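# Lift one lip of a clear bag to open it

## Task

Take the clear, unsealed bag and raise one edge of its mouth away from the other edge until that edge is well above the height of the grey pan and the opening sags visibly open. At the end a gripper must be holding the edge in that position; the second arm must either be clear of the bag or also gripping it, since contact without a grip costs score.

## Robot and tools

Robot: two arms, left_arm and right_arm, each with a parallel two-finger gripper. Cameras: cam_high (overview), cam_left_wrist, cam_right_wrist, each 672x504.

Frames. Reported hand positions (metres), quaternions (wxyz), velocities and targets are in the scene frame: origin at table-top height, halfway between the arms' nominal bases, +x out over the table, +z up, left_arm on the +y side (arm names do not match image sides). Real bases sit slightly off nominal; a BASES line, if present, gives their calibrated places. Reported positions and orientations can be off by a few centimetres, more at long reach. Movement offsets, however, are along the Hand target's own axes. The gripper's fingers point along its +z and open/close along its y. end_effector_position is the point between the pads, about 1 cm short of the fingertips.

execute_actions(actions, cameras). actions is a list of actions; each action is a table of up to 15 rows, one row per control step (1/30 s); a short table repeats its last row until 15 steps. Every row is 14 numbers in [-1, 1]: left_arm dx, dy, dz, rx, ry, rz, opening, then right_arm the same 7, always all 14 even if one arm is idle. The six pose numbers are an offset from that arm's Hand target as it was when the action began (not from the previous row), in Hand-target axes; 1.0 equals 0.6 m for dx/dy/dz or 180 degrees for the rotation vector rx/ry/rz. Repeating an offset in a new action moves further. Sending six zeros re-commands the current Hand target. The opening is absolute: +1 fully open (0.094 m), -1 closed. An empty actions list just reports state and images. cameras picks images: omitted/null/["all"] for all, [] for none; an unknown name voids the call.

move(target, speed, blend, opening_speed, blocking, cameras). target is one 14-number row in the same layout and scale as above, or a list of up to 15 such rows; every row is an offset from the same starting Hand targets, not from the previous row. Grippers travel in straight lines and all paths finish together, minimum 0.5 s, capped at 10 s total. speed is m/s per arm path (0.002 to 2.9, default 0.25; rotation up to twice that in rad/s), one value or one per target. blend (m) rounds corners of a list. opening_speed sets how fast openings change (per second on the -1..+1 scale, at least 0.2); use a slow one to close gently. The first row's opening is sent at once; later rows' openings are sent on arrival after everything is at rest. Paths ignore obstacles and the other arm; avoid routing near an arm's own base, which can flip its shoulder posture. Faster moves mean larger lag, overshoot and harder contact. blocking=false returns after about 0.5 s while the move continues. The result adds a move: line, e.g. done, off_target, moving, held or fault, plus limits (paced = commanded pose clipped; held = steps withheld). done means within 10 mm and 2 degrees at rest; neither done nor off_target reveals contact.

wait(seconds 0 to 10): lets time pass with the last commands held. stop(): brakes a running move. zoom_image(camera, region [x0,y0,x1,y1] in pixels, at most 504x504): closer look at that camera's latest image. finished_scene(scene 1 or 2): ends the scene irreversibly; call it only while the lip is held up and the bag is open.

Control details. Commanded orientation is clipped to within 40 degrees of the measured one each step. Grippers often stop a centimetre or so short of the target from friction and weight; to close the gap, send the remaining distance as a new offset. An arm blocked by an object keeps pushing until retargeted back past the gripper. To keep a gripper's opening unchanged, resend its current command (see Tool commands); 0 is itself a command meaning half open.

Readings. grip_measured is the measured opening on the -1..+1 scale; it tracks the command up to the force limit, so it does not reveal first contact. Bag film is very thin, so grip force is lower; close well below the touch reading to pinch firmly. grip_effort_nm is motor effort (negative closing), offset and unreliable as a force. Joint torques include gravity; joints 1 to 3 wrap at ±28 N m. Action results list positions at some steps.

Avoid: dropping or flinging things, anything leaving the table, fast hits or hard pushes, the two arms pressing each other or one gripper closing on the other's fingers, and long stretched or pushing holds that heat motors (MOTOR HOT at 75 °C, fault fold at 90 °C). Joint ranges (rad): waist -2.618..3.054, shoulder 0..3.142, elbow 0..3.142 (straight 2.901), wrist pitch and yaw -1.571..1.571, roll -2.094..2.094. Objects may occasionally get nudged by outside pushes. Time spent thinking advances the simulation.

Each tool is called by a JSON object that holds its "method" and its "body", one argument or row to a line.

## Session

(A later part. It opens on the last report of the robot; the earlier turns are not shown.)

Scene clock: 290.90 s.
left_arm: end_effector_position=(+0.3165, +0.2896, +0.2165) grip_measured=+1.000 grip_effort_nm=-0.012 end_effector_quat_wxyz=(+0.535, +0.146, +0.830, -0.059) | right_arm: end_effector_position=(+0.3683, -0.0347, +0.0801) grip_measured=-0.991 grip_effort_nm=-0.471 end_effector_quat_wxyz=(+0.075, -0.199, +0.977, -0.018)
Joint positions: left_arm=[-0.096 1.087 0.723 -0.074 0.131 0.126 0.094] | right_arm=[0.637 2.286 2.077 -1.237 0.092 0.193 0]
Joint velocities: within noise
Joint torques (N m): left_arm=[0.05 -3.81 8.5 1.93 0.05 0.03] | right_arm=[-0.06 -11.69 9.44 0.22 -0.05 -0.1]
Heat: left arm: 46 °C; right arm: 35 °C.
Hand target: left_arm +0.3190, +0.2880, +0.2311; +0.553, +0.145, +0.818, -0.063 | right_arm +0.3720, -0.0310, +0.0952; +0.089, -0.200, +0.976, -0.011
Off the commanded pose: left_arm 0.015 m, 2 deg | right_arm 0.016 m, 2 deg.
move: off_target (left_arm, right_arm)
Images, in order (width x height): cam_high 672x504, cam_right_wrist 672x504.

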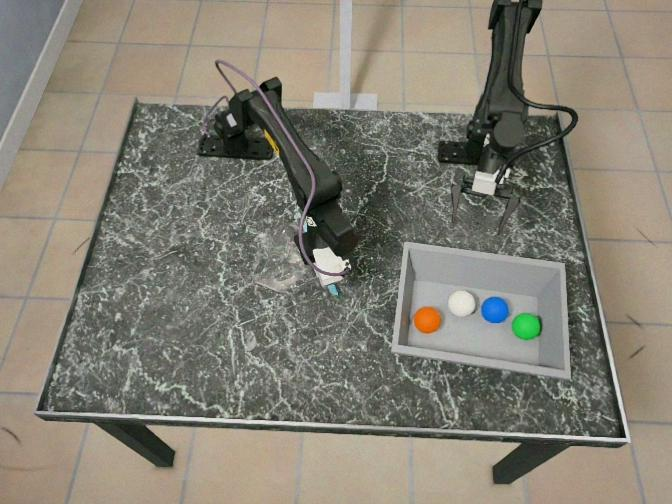

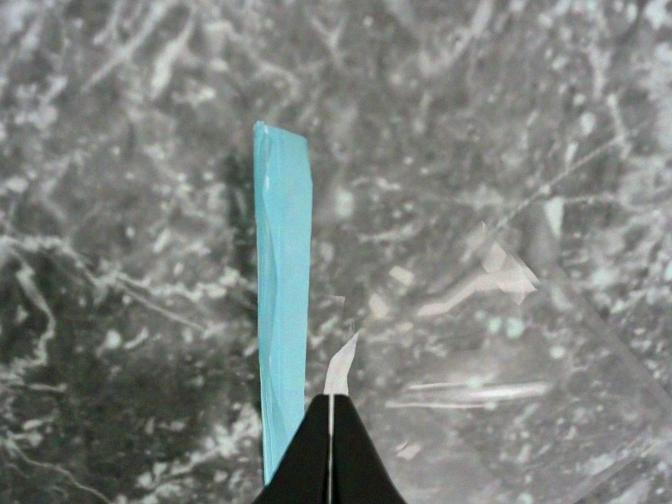

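{"method": "move", "body": {
  "target": [0,0,0,0,0,0,1,-0.0225,-0.0076,-0.131,0,0,0,-1],
  "cameras": ["cam_high","cam_right_wrist"],
  "speed": 0.1
}}

{"method": "zoom_image", "body": {
  "camera": "cam_right_wrist",
  "region": [180, 50, 530, 504]
}}

{"method": "zoom_image", "body": {
  "camera": "cam_high",
  "region": [220, 180, 380, 320]
}}

Scene clock: 297.23 s.
left_arm: end_effector_position=(+0.3165, +0.2896, +0.2165) grip_measured=+1.000 grip_effort_nm=-0.007 end_effector_quat_wxyz=(+0.535, +0.146, +0.830, -0.059) | right_arm: end_effector_position=(+0.3711, -0.0328, +0.1788) grip_measured=-0.991 grip_effort_nm=-0.471 end_effector_quat_wxyz=(+0.115, -0.196, +0.974, -0.002)
Joint positions: left_arm=[-0.096 1.087 0.723 -0.074 0.131 0.126 0.094] | right_arm=[0.637 2.321 2.529 -1.567 0.092 0.193 0]
Joint velocities: within noise
Joint torques (N m): left_arm=[0.06 -3.79 8.55 1.93 0.05 0.01] | right_arm=[-0.02 -8.81 8.62 0.36 -0.04 -0.1]
Heat: left arm: 46 °C; right arm: 36 °C.
Hand target: left_arm +0.3190, +0.2880, +0.2311; +0.553, +0.145, +0.818, -0.063 | right_arm +0.3719, -0.0311, +0.1750; +0.089, -0.200, +0.976, -0.011
Off the commanded pose: left_arm 0.015 m, 2 deg | right_arm 0.004 m, 3 deg.
joint sent to its limit (right arm) — joint 4 (wrist pitch), lower limit. The joint targets still meet the commanded pose.
move: off_target (left_arm, right_arm)
Images, in order (width x height): cam_high 672x504, cam_right_wrist 672x504.

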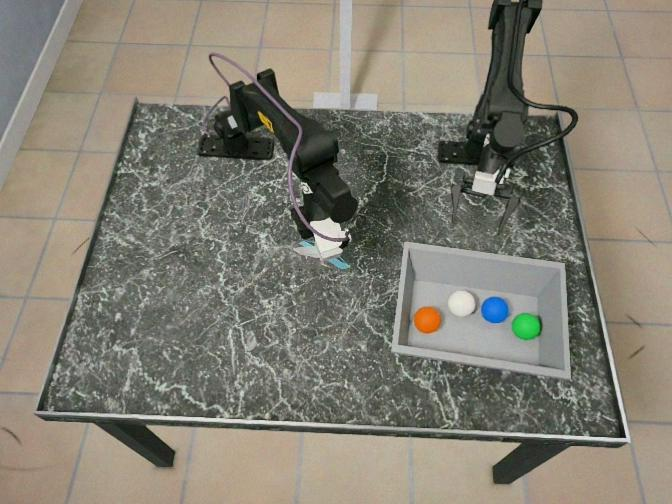

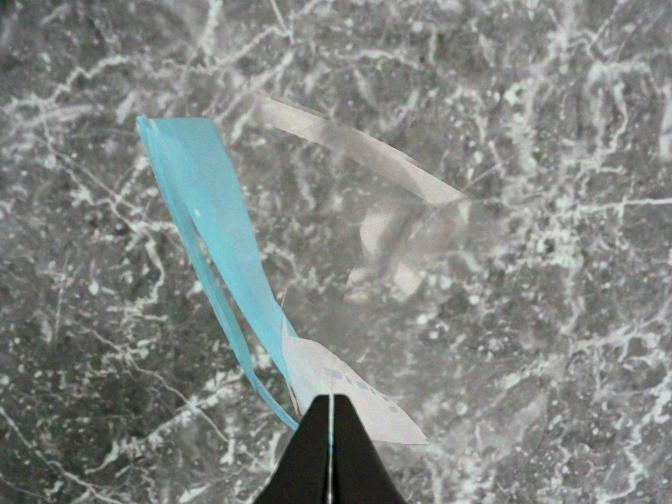

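Scaled by 1.110 from the camera's 672x504 image, which has a finer 960x720 frame.

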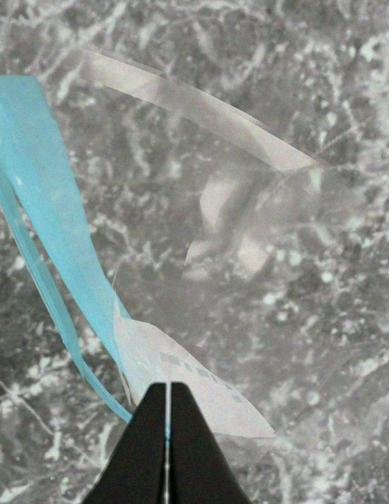

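Scaled by 3.150 from the camera's 672x504 image, which has a finer 960x720 frame.

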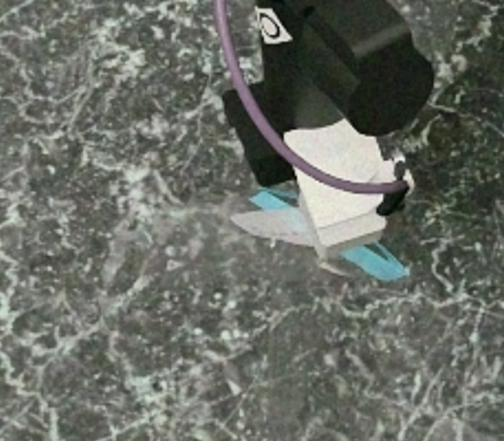

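{"method": "move", "body": {
  "target": [0.058,-0.05,-0.0165,0.3077,-0.019,0.1267,1,0,0,0,0,0,0,-1],
  "speed": 0.3
}}

{"method": "zoom_image", "body": {
  "camera": "cam_left_wrist",
  "region": [160, 60, 560, 400]
}}

Scene clock: 309.30 s.
left_arm: end_effector_position=(+0.2835, +0.2692, +0.1871) grip_measured=+1.000 grip_effort_nm=-0.007 end_effector_quat_wxyz=(+0.431, +0.533, +0.651, -0.327) | right_arm: end_effector_position=(+0.3707, -0.0330, +0.1787) grip_measured=-0.991 grip_effort_nm=-0.471 end_effector_quat_wxyz=(+0.114, -0.198, +0.974, -0.002)
Joint positions: left_arm=[0.253 1.684 1.245 -1.079 1.142 1.549 0.094] | right_arm=[0.637 2.321 2.529 -1.568 0.092 0.19 0]
Joint velocities: within noise
Joint torques (N m): left_arm=[0.17 -6.15 9.42 -0.19 0.68 0.11] | right_arm=[-0.02 -8.81 8.62 0.36 -0.04 -0.11]
Heat: left arm: 45 °C; right arm: 36 °C.
Hand target: left_arm +0.2890, +0.2680, +0.2011; +0.447, +0.535, +0.636, -0.331 | right_arm +0.3719, -0.0311, +0.1750; +0.089, -0.200, +0.976, -0.011
Off the commanded pose: left_arm 0.015 m, 3 deg | right_arm 0.004 m, 3 deg.
joint sent to its limit (right arm) — joint 4 (wrist pitch), lower limit. The joint targets still meet the commanded pose.
move: off_target (left_arm, right_arm)

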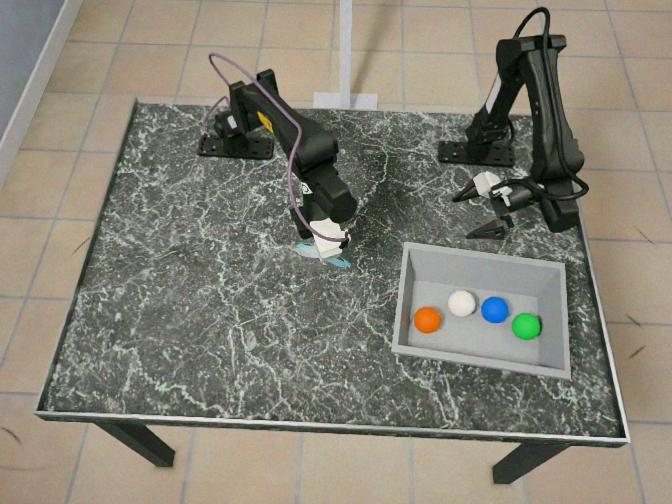

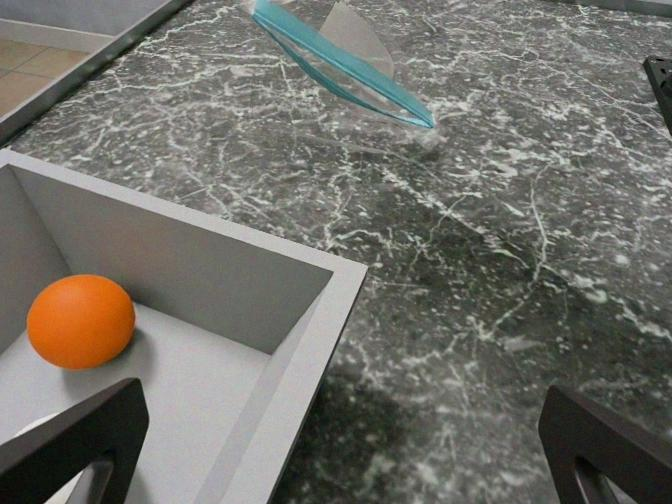

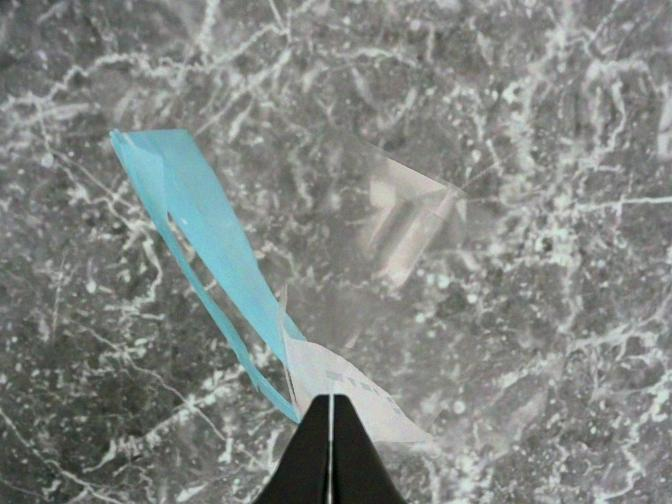

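Scaled by 1.260 from the camera's 672x504 image, which has a finer 960x720 frame.

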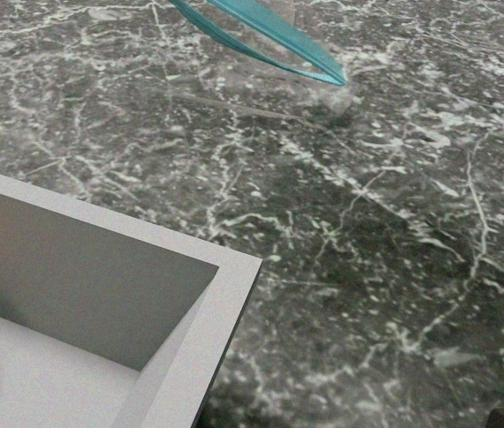

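{"method": "move", "body": {
  "target": [0,0,0,-0.077,-0.115,-0.032,1,0,0,0,0,0,0,-1],
  "speed": 0.3,
  "cameras": ["cam_left_wrist"]
}}

{"method": "zoom_image", "body": {
  "camera": "cam_left_wrist",
  "region": [200, 50, 500, 300]
}}

Scene clock: 317.40 s.
left_arm: end_effector_position=(+0.2908, +0.2702, +0.2020) grip_measured=+1.000 grip_effort_nm=-0.012 end_effector_quat_wxyz=(+0.588, +0.370, +0.617, -0.369) | right_arm: end_effector_position=(+0.3707, -0.0330, +0.1787) grip_measured=-0.991 grip_effort_nm=-0.471 end_effector_quat_wxyz=(+0.114, -0.198, +0.974, -0.002)
Joint positions: left_arm=[0.289 1.509 0.572 0.772 1.345 0.14 0.094] | right_arm=[0.637 2.321 2.529 -1.568 0.092 0.19 0]
Joint velocities: within noise
Joint torques (N m): left_arm=[-0.49 -4.53 4.38 1.86 0.05 -0.04] | right_arm=[-0.01 -8.8 8.61 0.37 -0.04 -0.1]
Heat: left arm: 45 °C; right arm: 36 °C.
Hand target: left_arm +0.2890, +0.2680, +0.2011; +0.598, +0.377, +0.607, -0.364 | right_arm +0.3719, -0.0311, +0.1750; +0.089, -0.200, +0.976, -0.011
Off the commanded pose: left_arm 0.003 m, 2 deg | right_arm 0.004 m, 3 deg.
joint sent to its limit (right arm) — joint 4 (wrist pitch), lower limit. The joint targets still meet the commanded pose.
move: off_target (right_arm)
Images, in order (width x height): cam_left_wrist 672x504.

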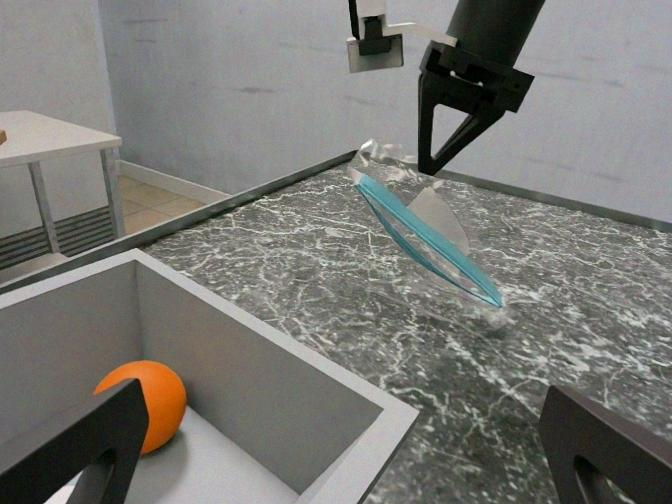

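Scaled by 1.680 from the camera's 672x504 image, which has a finer 960x720 frame.

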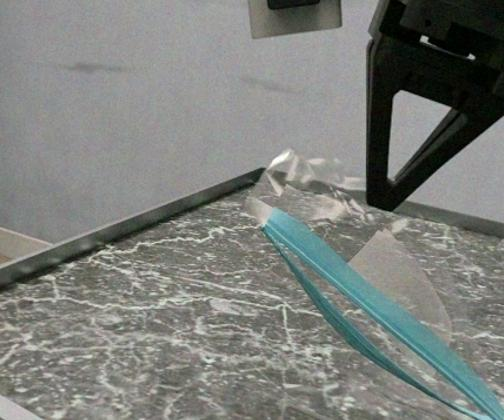

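{"method": "move", "body": {
  "target": [0,0,0,0,0,0,1,0.0377,-0.0007,-0.0912,0,-0.06,0,-1],
  "speed": 0.1
}}

{"method": "zoom_image", "body": {
  "camera": "cam_left_wrist",
  "region": [250, 50, 550, 350]
}}

Scene clock: 330.87 s.
left_arm: end_effector_position=(+0.2908, +0.2702, +0.2025) grip_measured=+1.000 grip_effort_nm=-0.007 end_effector_quat_wxyz=(+0.590, +0.370, +0.616, -0.370) | right_arm: end_effector_position=(+0.3396, -0.0403, +0.2176) grip_measured=-0.991 grip_effort_nm=-0.471 end_effector_quat_wxyz=(+0.160, -0.209, +0.965, +0.009)
Joint positions: left_arm=[0.289 1.515 0.566 0.808 1.345 0.118 0.094] | right_arm=[0.67 2.063 2.242 -1.447 0.112 0.19 0]
Joint velocities: within noise
Joint torques (N m): left_arm=[-0.54 -4.38 4.33 1.87 0.04 -0.04] | right_arm=[0.17 -11.12 4.53 0.99 0.24 0.09]
Heat: left arm: 47 °C; right arm: 37 °C.
Hand target: left_arm +0.2890, +0.2680, +0.2010; +0.598, +0.377, +0.607, -0.364 | right_arm +0.3418, -0.0410, +0.2250; +0.181, -0.201, +0.963, +0.008
Off the commanded pose: left_arm 0.003 m, 2 deg | right_arm 0.008 m, 3 deg.
move: off_target (right_arm)

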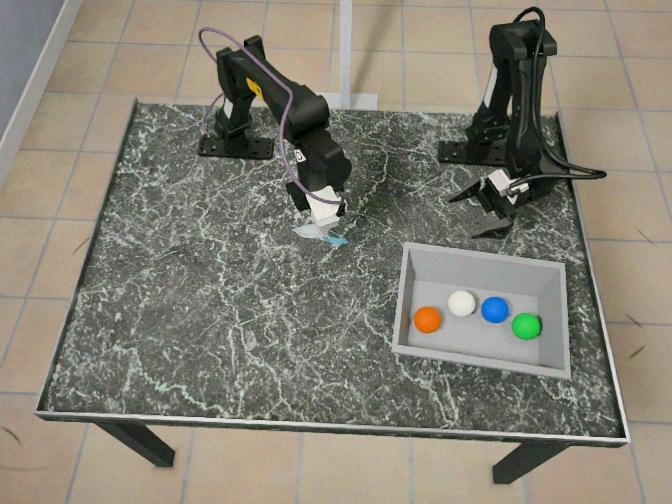

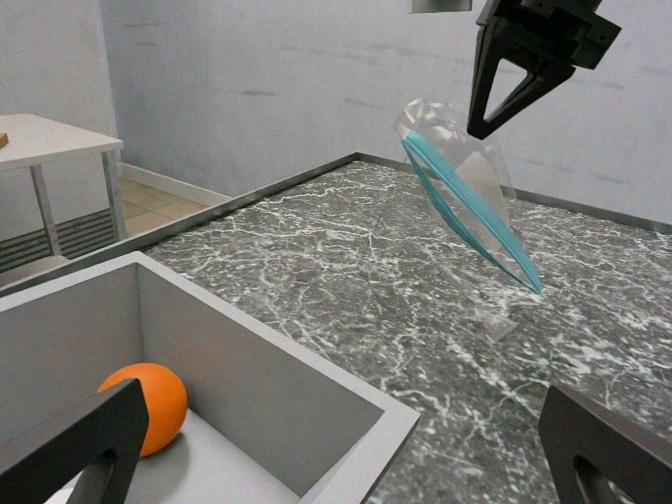

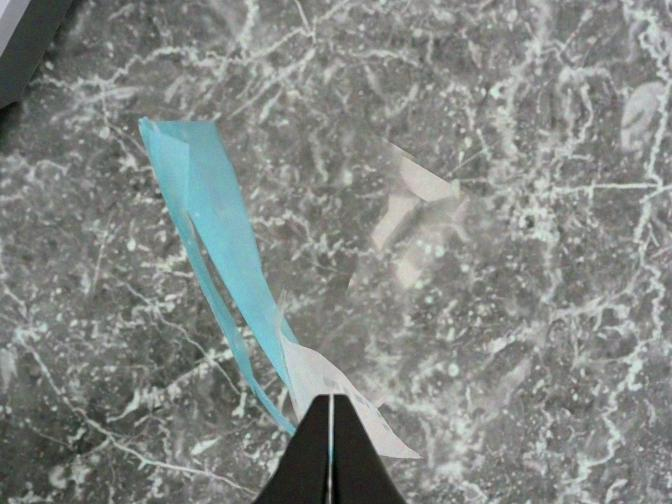

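Scaled by 1.680 from the camera's 672x504 image, which has a finer 960x720 frame.

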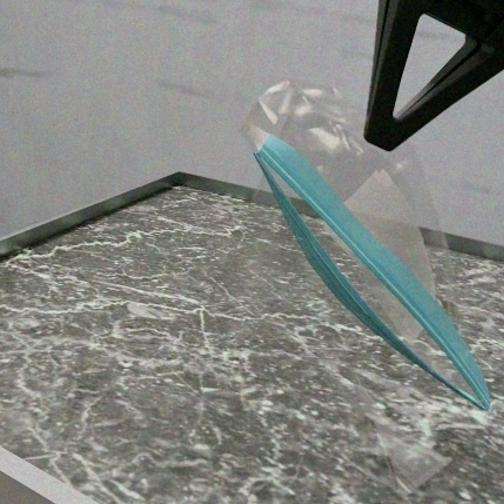

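{"method": "zoom_image", "body": {
  "camera": "cam_left_wrist",
  "region": [390, 120, 560, 310]
}}

Scaled by 2.653 from the camera's 672x504 image, which has a finer 960x720 frame.

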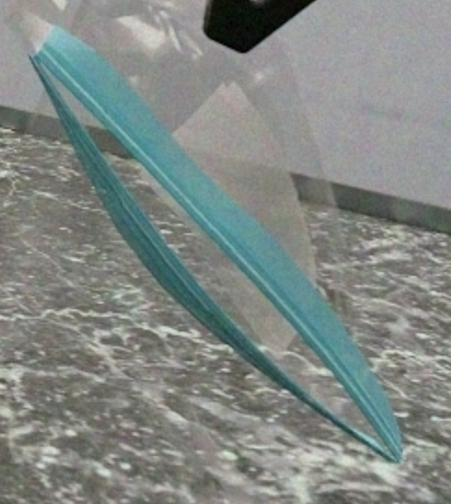

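{"method": "move", "body": {
  "target": [0.0833,-0.141,0.2833,0,0,-0.228,-0.5,0,0,0,0,0,0,-1],
  "speed": 0.2
}}

{"method": "zoom_image", "body": {
  "camera": "cam_left_wrist",
  "region": [180, 50, 500, 410]
}}

Scene clock: 342.67 s.
left_arm: end_effector_position=(+0.2815, +0.0844, +0.1249) grip_measured=-0.498 grip_effort_nm=-0.110 end_effector_quat_wxyz=(+0.398, +0.124, +0.730, -0.542) | right_arm: end_effector_position=(+0.3402, -0.0399, +0.2179) grip_measured=-0.991 grip_effort_nm=-0.466 end_effector_quat_wxyz=(+0.161, -0.209, +0.965, +0.010)
Joint positions: left_arm=[-0.409 1.836 0.514 1.2 0.651 -0.695 0.024] | right_arm=[0.67 2.063 2.242 -1.444 0.112 0.19 0]
Joint velocities: within noise
Joint torques (N m): left_arm=[-0.16 -5.97 7.09 2.52 0 -0.01] | right_arm=[0.28 -11.12 4.51 0.99 0.23 0.09]
Heat: left arm: 48 °C; right arm: 35 °C.
Hand target: left_arm +0.2899, +0.0792, +0.1470; +0.432, +0.140, +0.700, -0.551 | right_arm +0.3418, -0.0410, +0.2250; +0.181, -0.201, +0.963, +0.008
Off the commanded pose: left_arm 0.024 m, 6 deg | right_arm 0.007 m, 2 deg.
move: off_target (left_arm)

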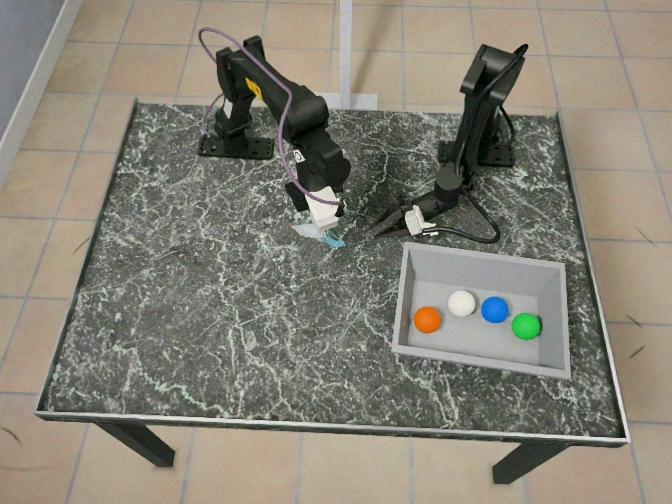

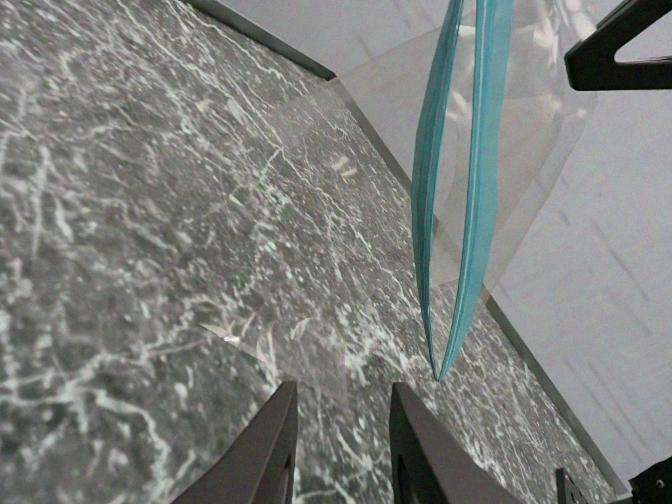

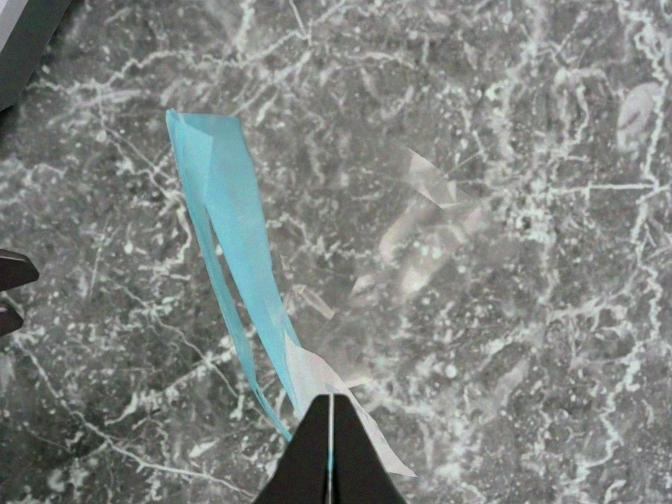

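Scaled by 1.400 from the camera's 672x504 image, which has a finer 960x720 frame.

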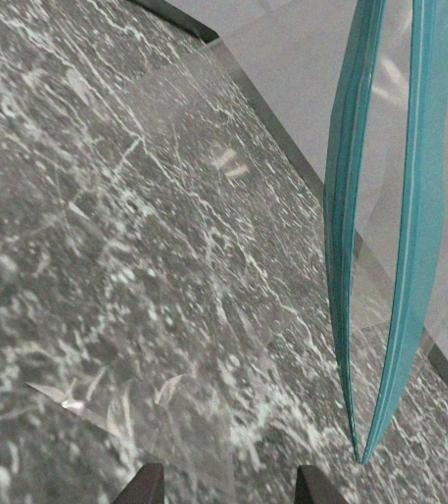

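{"method": "move", "body": {
  "target": [-0.0893,-0.0382,0.091,0,0,0,-0.5,0,0,0,0,0,0,-1],
  "speed": 0.12,
  "cameras": ["cam_left_wrist","cam_right_wrist"]
}}

{"method": "zoom_image", "body": {
  "camera": "cam_left_wrist",
  "region": [180, 50, 500, 410]
}}

Scene clock: 357.93 s.
left_arm: end_effector_position=(+0.3274, +0.0409, +0.1835) grip_measured=-0.498 grip_effort_nm=-0.105 end_effector_quat_wxyz=(+0.421, +0.133, +0.709, -0.549) | right_arm: end_effector_position=(+0.3402, -0.0399, +0.2179) grip_measured=-0.991 grip_effort_nm=-0.471 end_effector_quat_wxyz=(+0.161, -0.209, +0.965, +0.010)
Joint positions: left_arm=[-0.466 1.836 0.807 0.98 0.593 -0.702 0.024] | right_arm=[0.67 2.063 2.242 -1.444 0.112 0.19 0]
Joint velocities: within noise
Joint torques (N m): left_arm=[-0.32 -10.11 8.66 1.38 -0.02 0.03] | right_arm=[0.27 -11.12 4.49 0.98 0.24 0.09]
Heat: left arm: 50 °C; right arm: 36 °C.
Hand target: left_arm +0.3306, +0.0374, +0.2015; +0.432, +0.140, +0.700, -0.551 | right_arm +0.3418, -0.0410, +0.2250; +0.181, -0.201, +0.963, +0.008
Off the commanded pose: left_arm 0.019 m, 2 deg | right_arm 0.007 m, 2 deg.
move: off_target (left_arm)
Images, in order (width x height): cam_left_wrist 672x504, cam_right_wrist 672x504.

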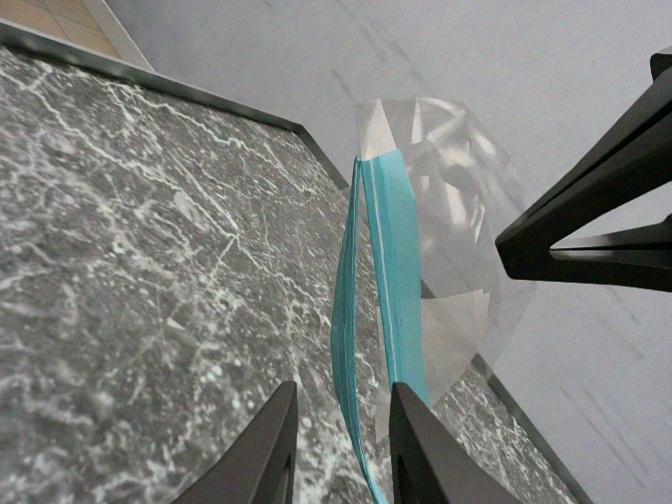

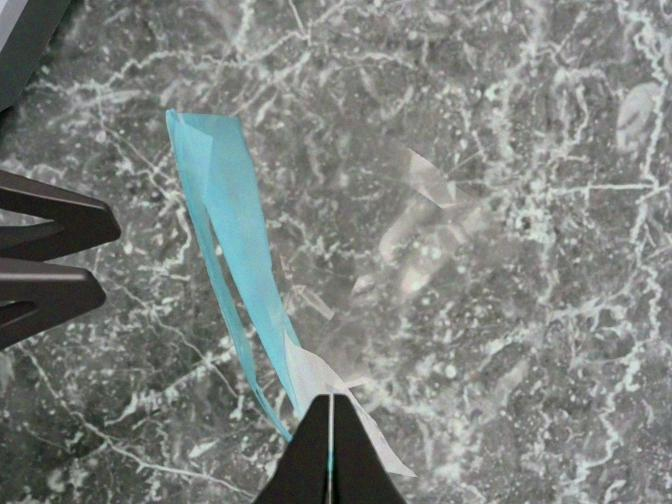

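Scaled by 1.400 from the camera's 672x504 image, which has a finer 960x720 frame.

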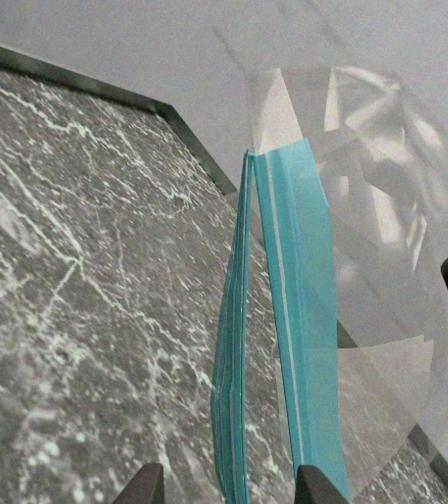

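{"method": "move", "body": {
  "target": [0,0,0.07,0,0,0,-0.62,0,0,0,0,0,0,-1],
  "speed": 0.05,
  "cameras": ["cam_left_wrist","cam_right_wrist"]
}}

{"method": "zoom_image", "body": {
  "camera": "cam_left_wrist",
  "region": [230, 250, 480, 504]
}}

Scene clock: 369.47 s.
left_arm: end_effector_position=(+0.3438, +0.0053, +0.1950) grip_measured=-0.618 grip_effort_nm=-0.105 end_effector_quat_wxyz=(+0.430, +0.138, +0.701, -0.552) | right_arm: end_effector_position=(+0.3402, -0.0399, +0.2179) grip_measured=-0.991 grip_effort_nm=-0.476 end_effector_quat_wxyz=(+0.161, -0.209, +0.965, +0.010)
Joint positions: left_arm=[-0.528 1.918 0.956 0.938 0.532 -0.702 0.018] | right_arm=[0.67 2.063 2.242 -1.444 0.112 0.19 0]
Joint velocities: within noise
Joint torques (N m): left_arm=[-0.21 -8.16 9.5 1.41 -0.04 0.02] | right_arm=[0.21 -11.12 4.49 0.98 0.23 0.09]
Heat: left arm: 48 °C; right arm: 36 °C.
Hand target: left_arm +0.3496, -0.0001, +0.2007; +0.432, +0.140, +0.700, -0.551 | right_arm +0.3418, -0.0410, +0.2250; +0.181, -0.201, +0.963, +0.008
Off the commanded pose: left_arm 0.010 m, 0 deg | right_arm 0.007 m, 2 deg.
move: done
Images, in order (width x height): cam_left_wrist 672x504, cam_right_wrist 672x504.

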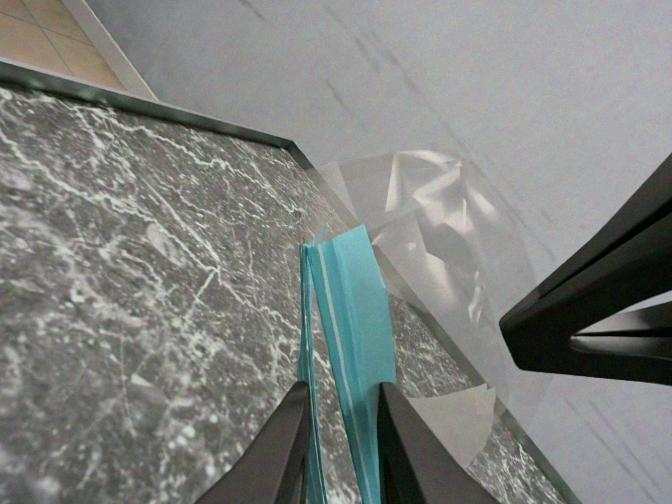

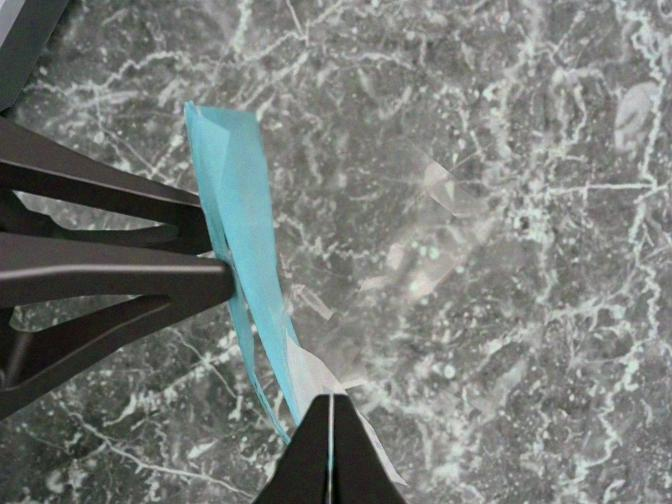

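Scaled by 1.984 from the camera's 672x504 image, which has a finer 960x720 frame.

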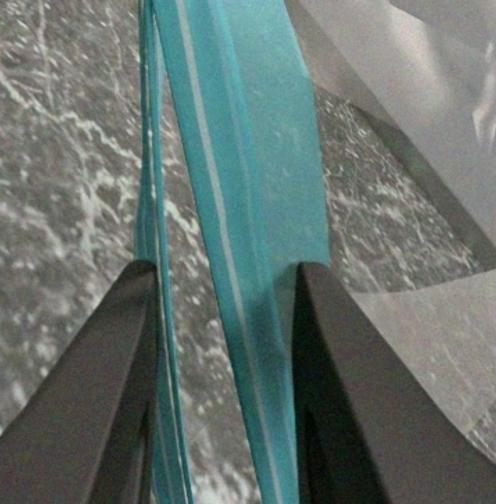

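{"method": "move", "body": {
  "target": [
    [0,0,-0.058,0,0,0,-0.62,0,0,0,0,0,0,-1],
    [0.035,0.0135,-0.05,0,0,0,-0.62,0,0,0,0,0,0,-1]
  ],
  "speed": 0.08,
  "cameras": ["cam_left_wrist","cam_right_wrist"]
}}

{"method": "zoom_image", "body": {
  "camera": "cam_left_wrist",
  "region": [230, 250, 480, 504]
}}

Scene clock: 377.67 s.
left_arm: end_effector_position=(+0.3312, +0.0240, +0.1730) grip_measured=-0.618 grip_effort_nm=-0.115 end_effector_quat_wxyz=(+0.412, +0.131, +0.718, -0.545) | right_arm: end_effector_position=(+0.3402, -0.0399, +0.2179) grip_measured=-0.991 grip_effort_nm=-0.466 end_effector_quat_wxyz=(+0.161, -0.209, +0.965, +0.010)
Joint positions: left_arm=[-0.503 1.886 0.854 0.953 0.556 -0.702 0.018] | right_arm=[0.67 2.063 2.242 -1.444 0.112 0.19 0]
Joint velocities: within noise
Joint torques (N m): left_arm=[-0.25 -7.73 4.55 2.57 -0.02 0.04] | right_arm=[0.28 -11.11 4.52 0.98 0.24 0.09]
Heat: left arm: 47 °C; right arm: 36 °C.
Hand target: left_arm +0.3291, +0.0237, +0.1799; +0.432, +0.140, +0.700, -0.551 | right_arm +0.3418, -0.0410, +0.2250; +0.181, -0.201, +0.963, +0.008
Off the commanded pose: left_arm 0.007 m, 3 deg | right_arm 0.007 m, 2 deg.
move: off_target (left_arm)
Images, in order (width x height): cam_left_wrist 672x504, cam_right_wrist 672x504.

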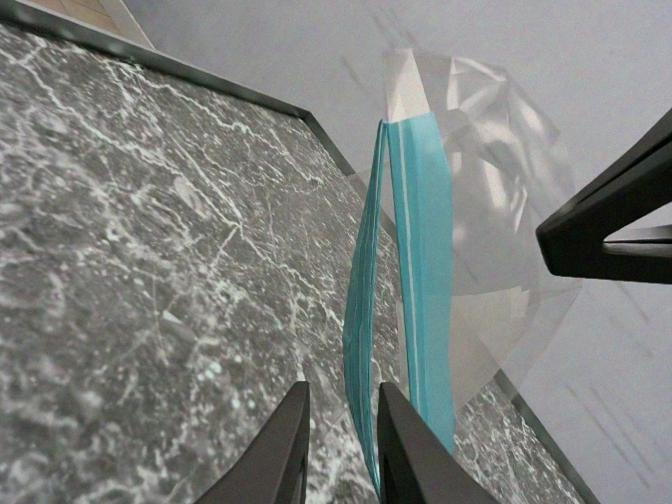

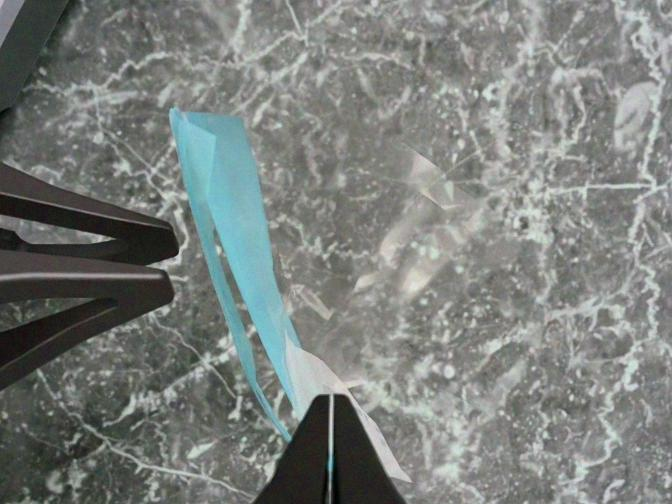

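Scaled by 1.984 from the camera's 672x504 image, which has a finer 960x720 frame.

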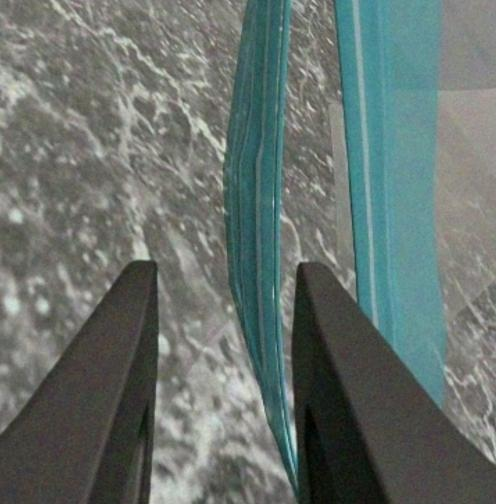

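{"method": "move", "body": {
  "target": [0,0,0.06,0,0,0,-0.62,0,0,0,0,0,0,-1],
  "speed": 0.04,
  "cameras": ["cam_left_wrist","cam_right_wrist"]
}}

{"method": "zoom_image", "body": {
  "camera": "cam_left_wrist",
  "region": [230, 250, 480, 504]
}}

Scene clock: 383.60 s.
left_arm: end_effector_position=(+0.3387, -0.0018, +0.1607) grip_measured=-0.618 grip_effort_nm=-0.105 end_effector_quat_wxyz=(+0.410, +0.131, +0.721, -0.543) | right_arm: end_effector_position=(+0.3402, -0.0399, +0.2179) grip_measured=-0.991 grip_effort_nm=-0.471 end_effector_quat_wxyz=(+0.161, -0.209, +0.965, +0.010)
Joint positions: left_arm=[-0.552 1.975 0.934 0.955 0.507 -0.702 0.018] | right_arm=[0.67 2.063 2.242 -1.444 0.112 0.19 0]
Joint velocities: within noise
Joint torques (N m): left_arm=[-0.34 -8.28 9.1 2.13 -0.03 0.02] | right_arm=[0.27 -11.12 4.51 0.99 0.23 0.09]
Heat: left arm: 49 °C; right arm: 37 °C.
Hand target: left_arm +0.3454, -0.0084, +0.1793; +0.432, +0.140, +0.700, -0.551 | right_arm +0.3418, -0.0410, +0.2250; +0.181, -0.201, +0.963, +0.008
Off the commanded pose: left_arm 0.021 m, 4 deg | right_arm 0.007 m, 2 deg.
move: off_target (left_arm)
Images, in order (width x height): cam_left_wrist 672x504, cam_right_wrist 672x504.

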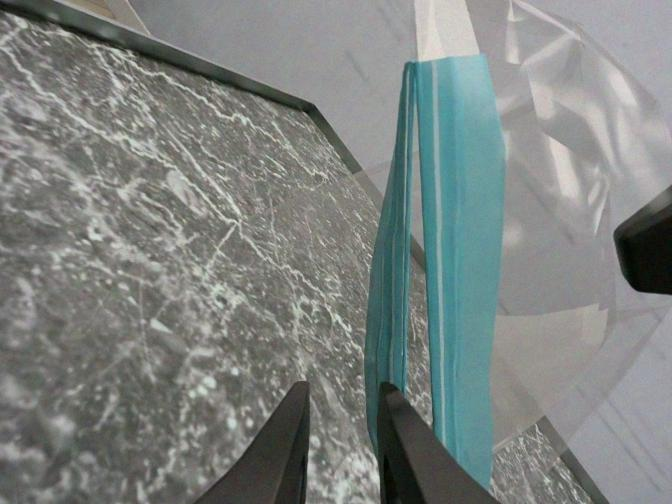

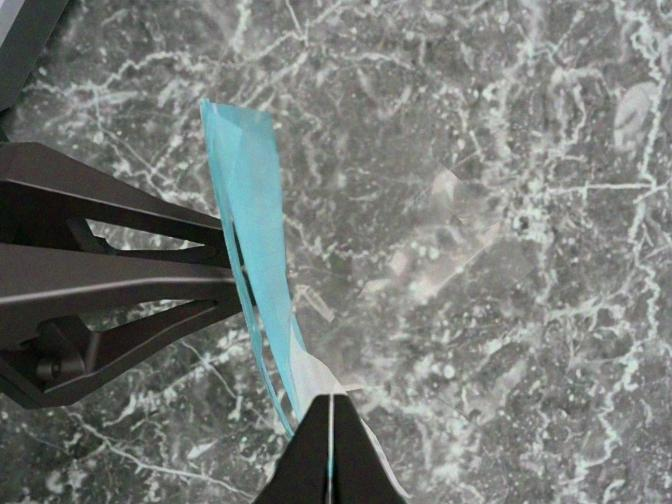

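Scaled by 1.984 from the camera's 672x504 image, which has a finer 960x720 frame.

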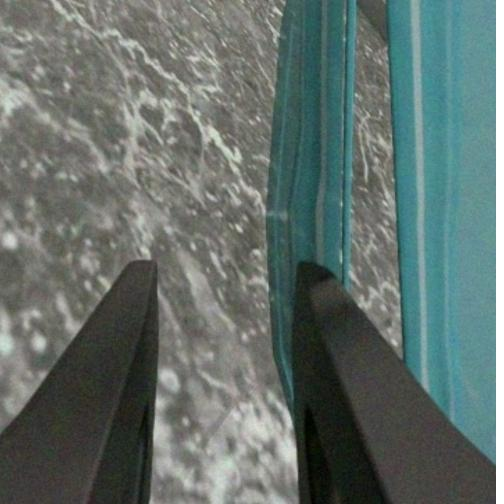

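{"method": "move", "body": {
  "target": [
    [0,0,-0.04,0,0,0,-0.62,0,0,0,0,0,0,-1],
    [0,-0.0135,-0.03,0,0,0,-0.62,0,0,0,0,0,0,-1]
  ],
  "speed": 0.06,
  "cameras": ["cam_left_wrist"]
}}

{"method": "zoom_image", "body": {
  "camera": "cam_left_wrist",
  "region": [230, 250, 480, 504]
}}

Scene clock: 389.30 s.
left_arm: end_effector_position=(+0.3350, +0.0050, +0.1613) grip_measured=-0.618 grip_effort_nm=-0.110 end_effector_quat_wxyz=(+0.408, +0.130, +0.723, -0.542) | right_arm: end_effector_position=(+0.3402, -0.0399, +0.2179) grip_measured=-0.991 grip_effort_nm=-0.466 end_effector_quat_wxyz=(+0.161, -0.209, +0.965, +0.010)
Joint positions: left_arm=[-0.543 1.951 0.905 0.955 0.515 -0.702 0.018] | right_arm=[0.67 2.063 2.242 -1.444 0.112 0.19 0]
Joint velocities: within noise
Joint torques (N m): left_arm=[-0.31 -11.92 5.29 2.21 -0.01 0.01] | right_arm=[0.28 -11.12 4.49 0.99 0.23 0.09]
Heat: left arm: 49 °C; right arm: 37 °C.
Hand target: left_arm +0.3319, +0.0049, +0.1850; +0.432, +0.140, +0.700, -0.551 | right_arm +0.3418, -0.0410, +0.2250; +0.181, -0.201, +0.963, +0.008
Off the commanded pose: left_arm 0.024 m, 4 deg | right_arm 0.007 m, 2 deg.
move: off_target (left_arm)
Images, in order (width x height): cam_left_wrist 672x504.

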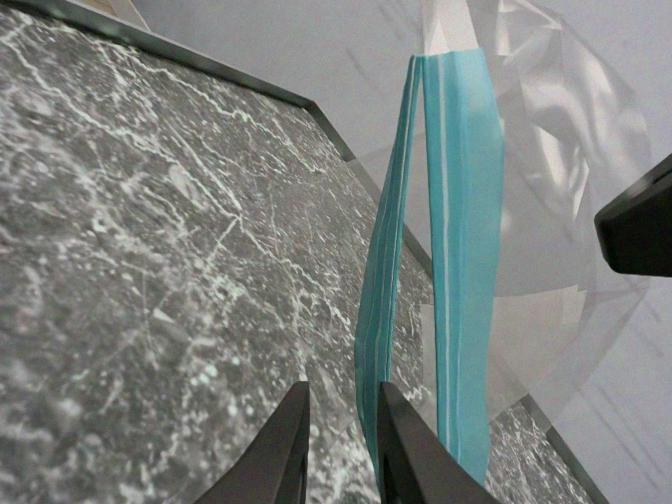

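Scaled by 1.984 from the camera's 672x504 image, which has a finer 960x720 frame.

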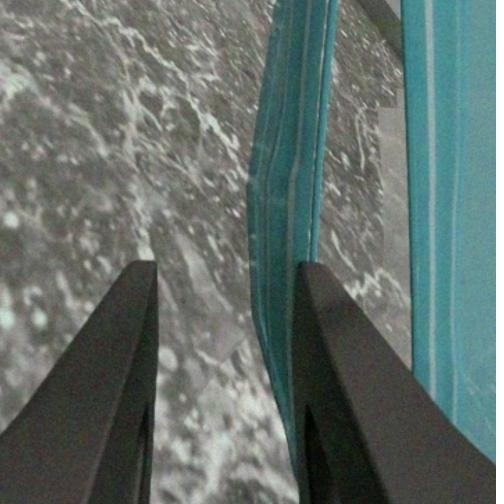

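{"method": "move", "body": {
  "target": [0,-0.0145,0,0,0,0,-0.62,0,0,0,0,0,0,-1],
  "speed": 0.06,
  "cameras": ["cam_left_wrist","cam_right_wrist"]
}}

{"method": "zoom_image", "body": {
  "camera": "cam_left_wrist",
  "region": [230, 250, 480, 504]
}}

Scene clock: 395.07 s.
left_arm: end_effector_position=(+0.3311, +0.0012, +0.1735) grip_measured=-0.618 grip_effort_nm=-0.110 end_effector_quat_wxyz=(+0.417, +0.133, +0.715, -0.545) | right_arm: end_effector_position=(+0.3402, -0.0399, +0.2179) grip_measured=-0.991 grip_effort_nm=-0.476 end_effector_quat_wxyz=(+0.161, -0.209, +0.965, +0.010)
Joint positions: left_arm=[-0.558 1.926 0.905 0.955 0.499 -0.702 0.018] | right_arm=[0.67 2.063 2.242 -1.444 0.112 0.19 0]
Joint velocities: within noise
Joint torques (N m): left_arm=[-0.46 -11.82 4.86 1.98 -0.02 0.03] | right_arm=[0.28 -11.12 4.51 0.98 0.23 0.09]
Heat: left arm: 50 °C; right arm: 37 °C.
Hand target: left_arm +0.3260, +0.0017, +0.1907; +0.432, +0.140, +0.700, -0.551 | right_arm +0.3418, -0.0410, +0.2250; +0.181, -0.201, +0.963, +0.008
Off the commanded pose: left_arm 0.018 m, 3 deg | right_arm 0.007 m, 2 deg.
move: off_target (left_arm)
Images, in order (width x height): cam_left_wrist 672x504, cam_right_wrist 672x504.

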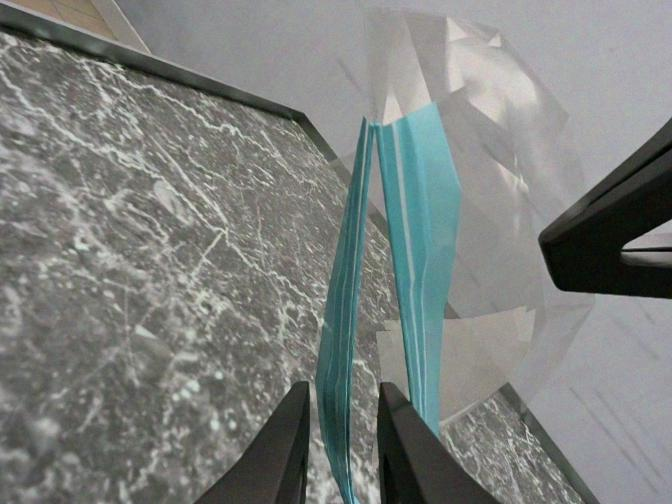

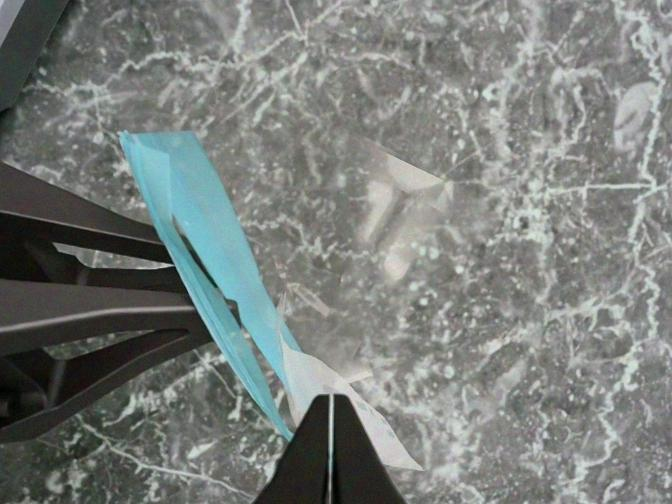

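Scaled by 1.984 from the camera's 672x504 image, which has a finer 960x720 frame.

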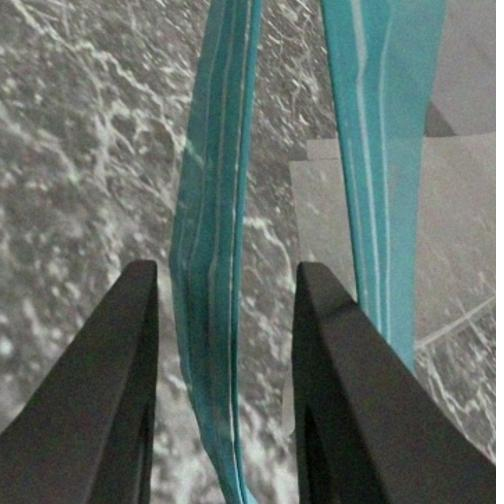

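{"method": "move", "body": {
  "target": [0,0,0.02,0,0,0,-0.62,0,0,0,0,0,0,-1],
  "speed": 0.04,
  "cameras": ["cam_left_wrist","cam_right_wrist"]
}}

Scene clock: 401.30 s.
left_arm: end_effector_position=(+0.3278, -0.0035, +0.1734) grip_measured=-0.618 grip_effort_nm=-0.105 end_effector_quat_wxyz=(+0.417, +0.133, +0.715, -0.545) | right_arm: end_effector_position=(+0.3402, -0.0399, +0.2179) grip_measured=-0.991 grip_effort_nm=-0.471 end_effector_quat_wxyz=(+0.161, -0.209, +0.965, +0.010)
Joint positions: left_arm=[-0.574 1.926 0.905 0.955 0.484 -0.702 0.018] | right_arm=[0.67 2.063 2.242 -1.444 0.112 0.19 0]
Joint velocities: within noise
Joint torques (N m): left_arm=[-0.47 -9.13 8.55 1.85 -0.02 0.01] | right_arm=[0.28 -11.12 4.51 0.98 0.23 0.09]
Heat: left arm: 49 °C; right arm: 37 °C.
Hand target: left_arm +0.3314, -0.0090, +0.1904; +0.432, +0.140, +0.700, -0.551 | right_arm +0.3418, -0.0410, +0.2250; +0.181, -0.201, +0.963, +0.008
Off the commanded pose: left_arm 0.018 m, 3 deg | right_arm 0.007 m, 2 deg.
move: off_target (left_arm)
Images, in order (width x height): cam_left_wrist 672x504, cam_right_wrist 672x504.

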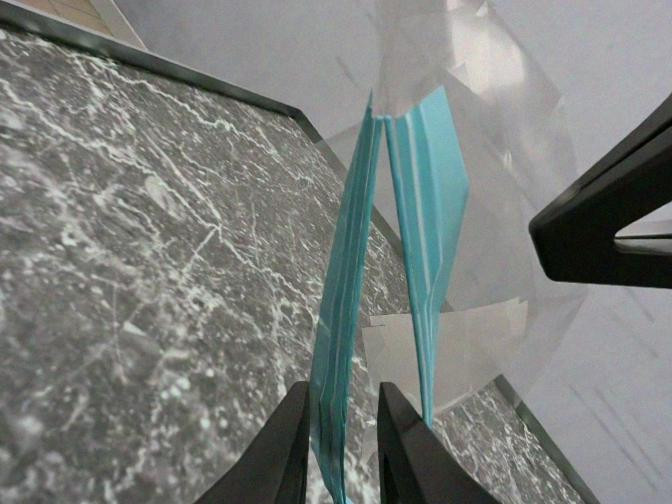

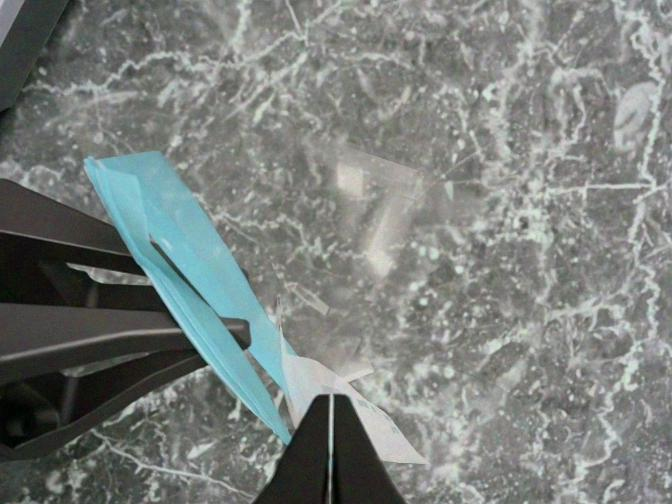

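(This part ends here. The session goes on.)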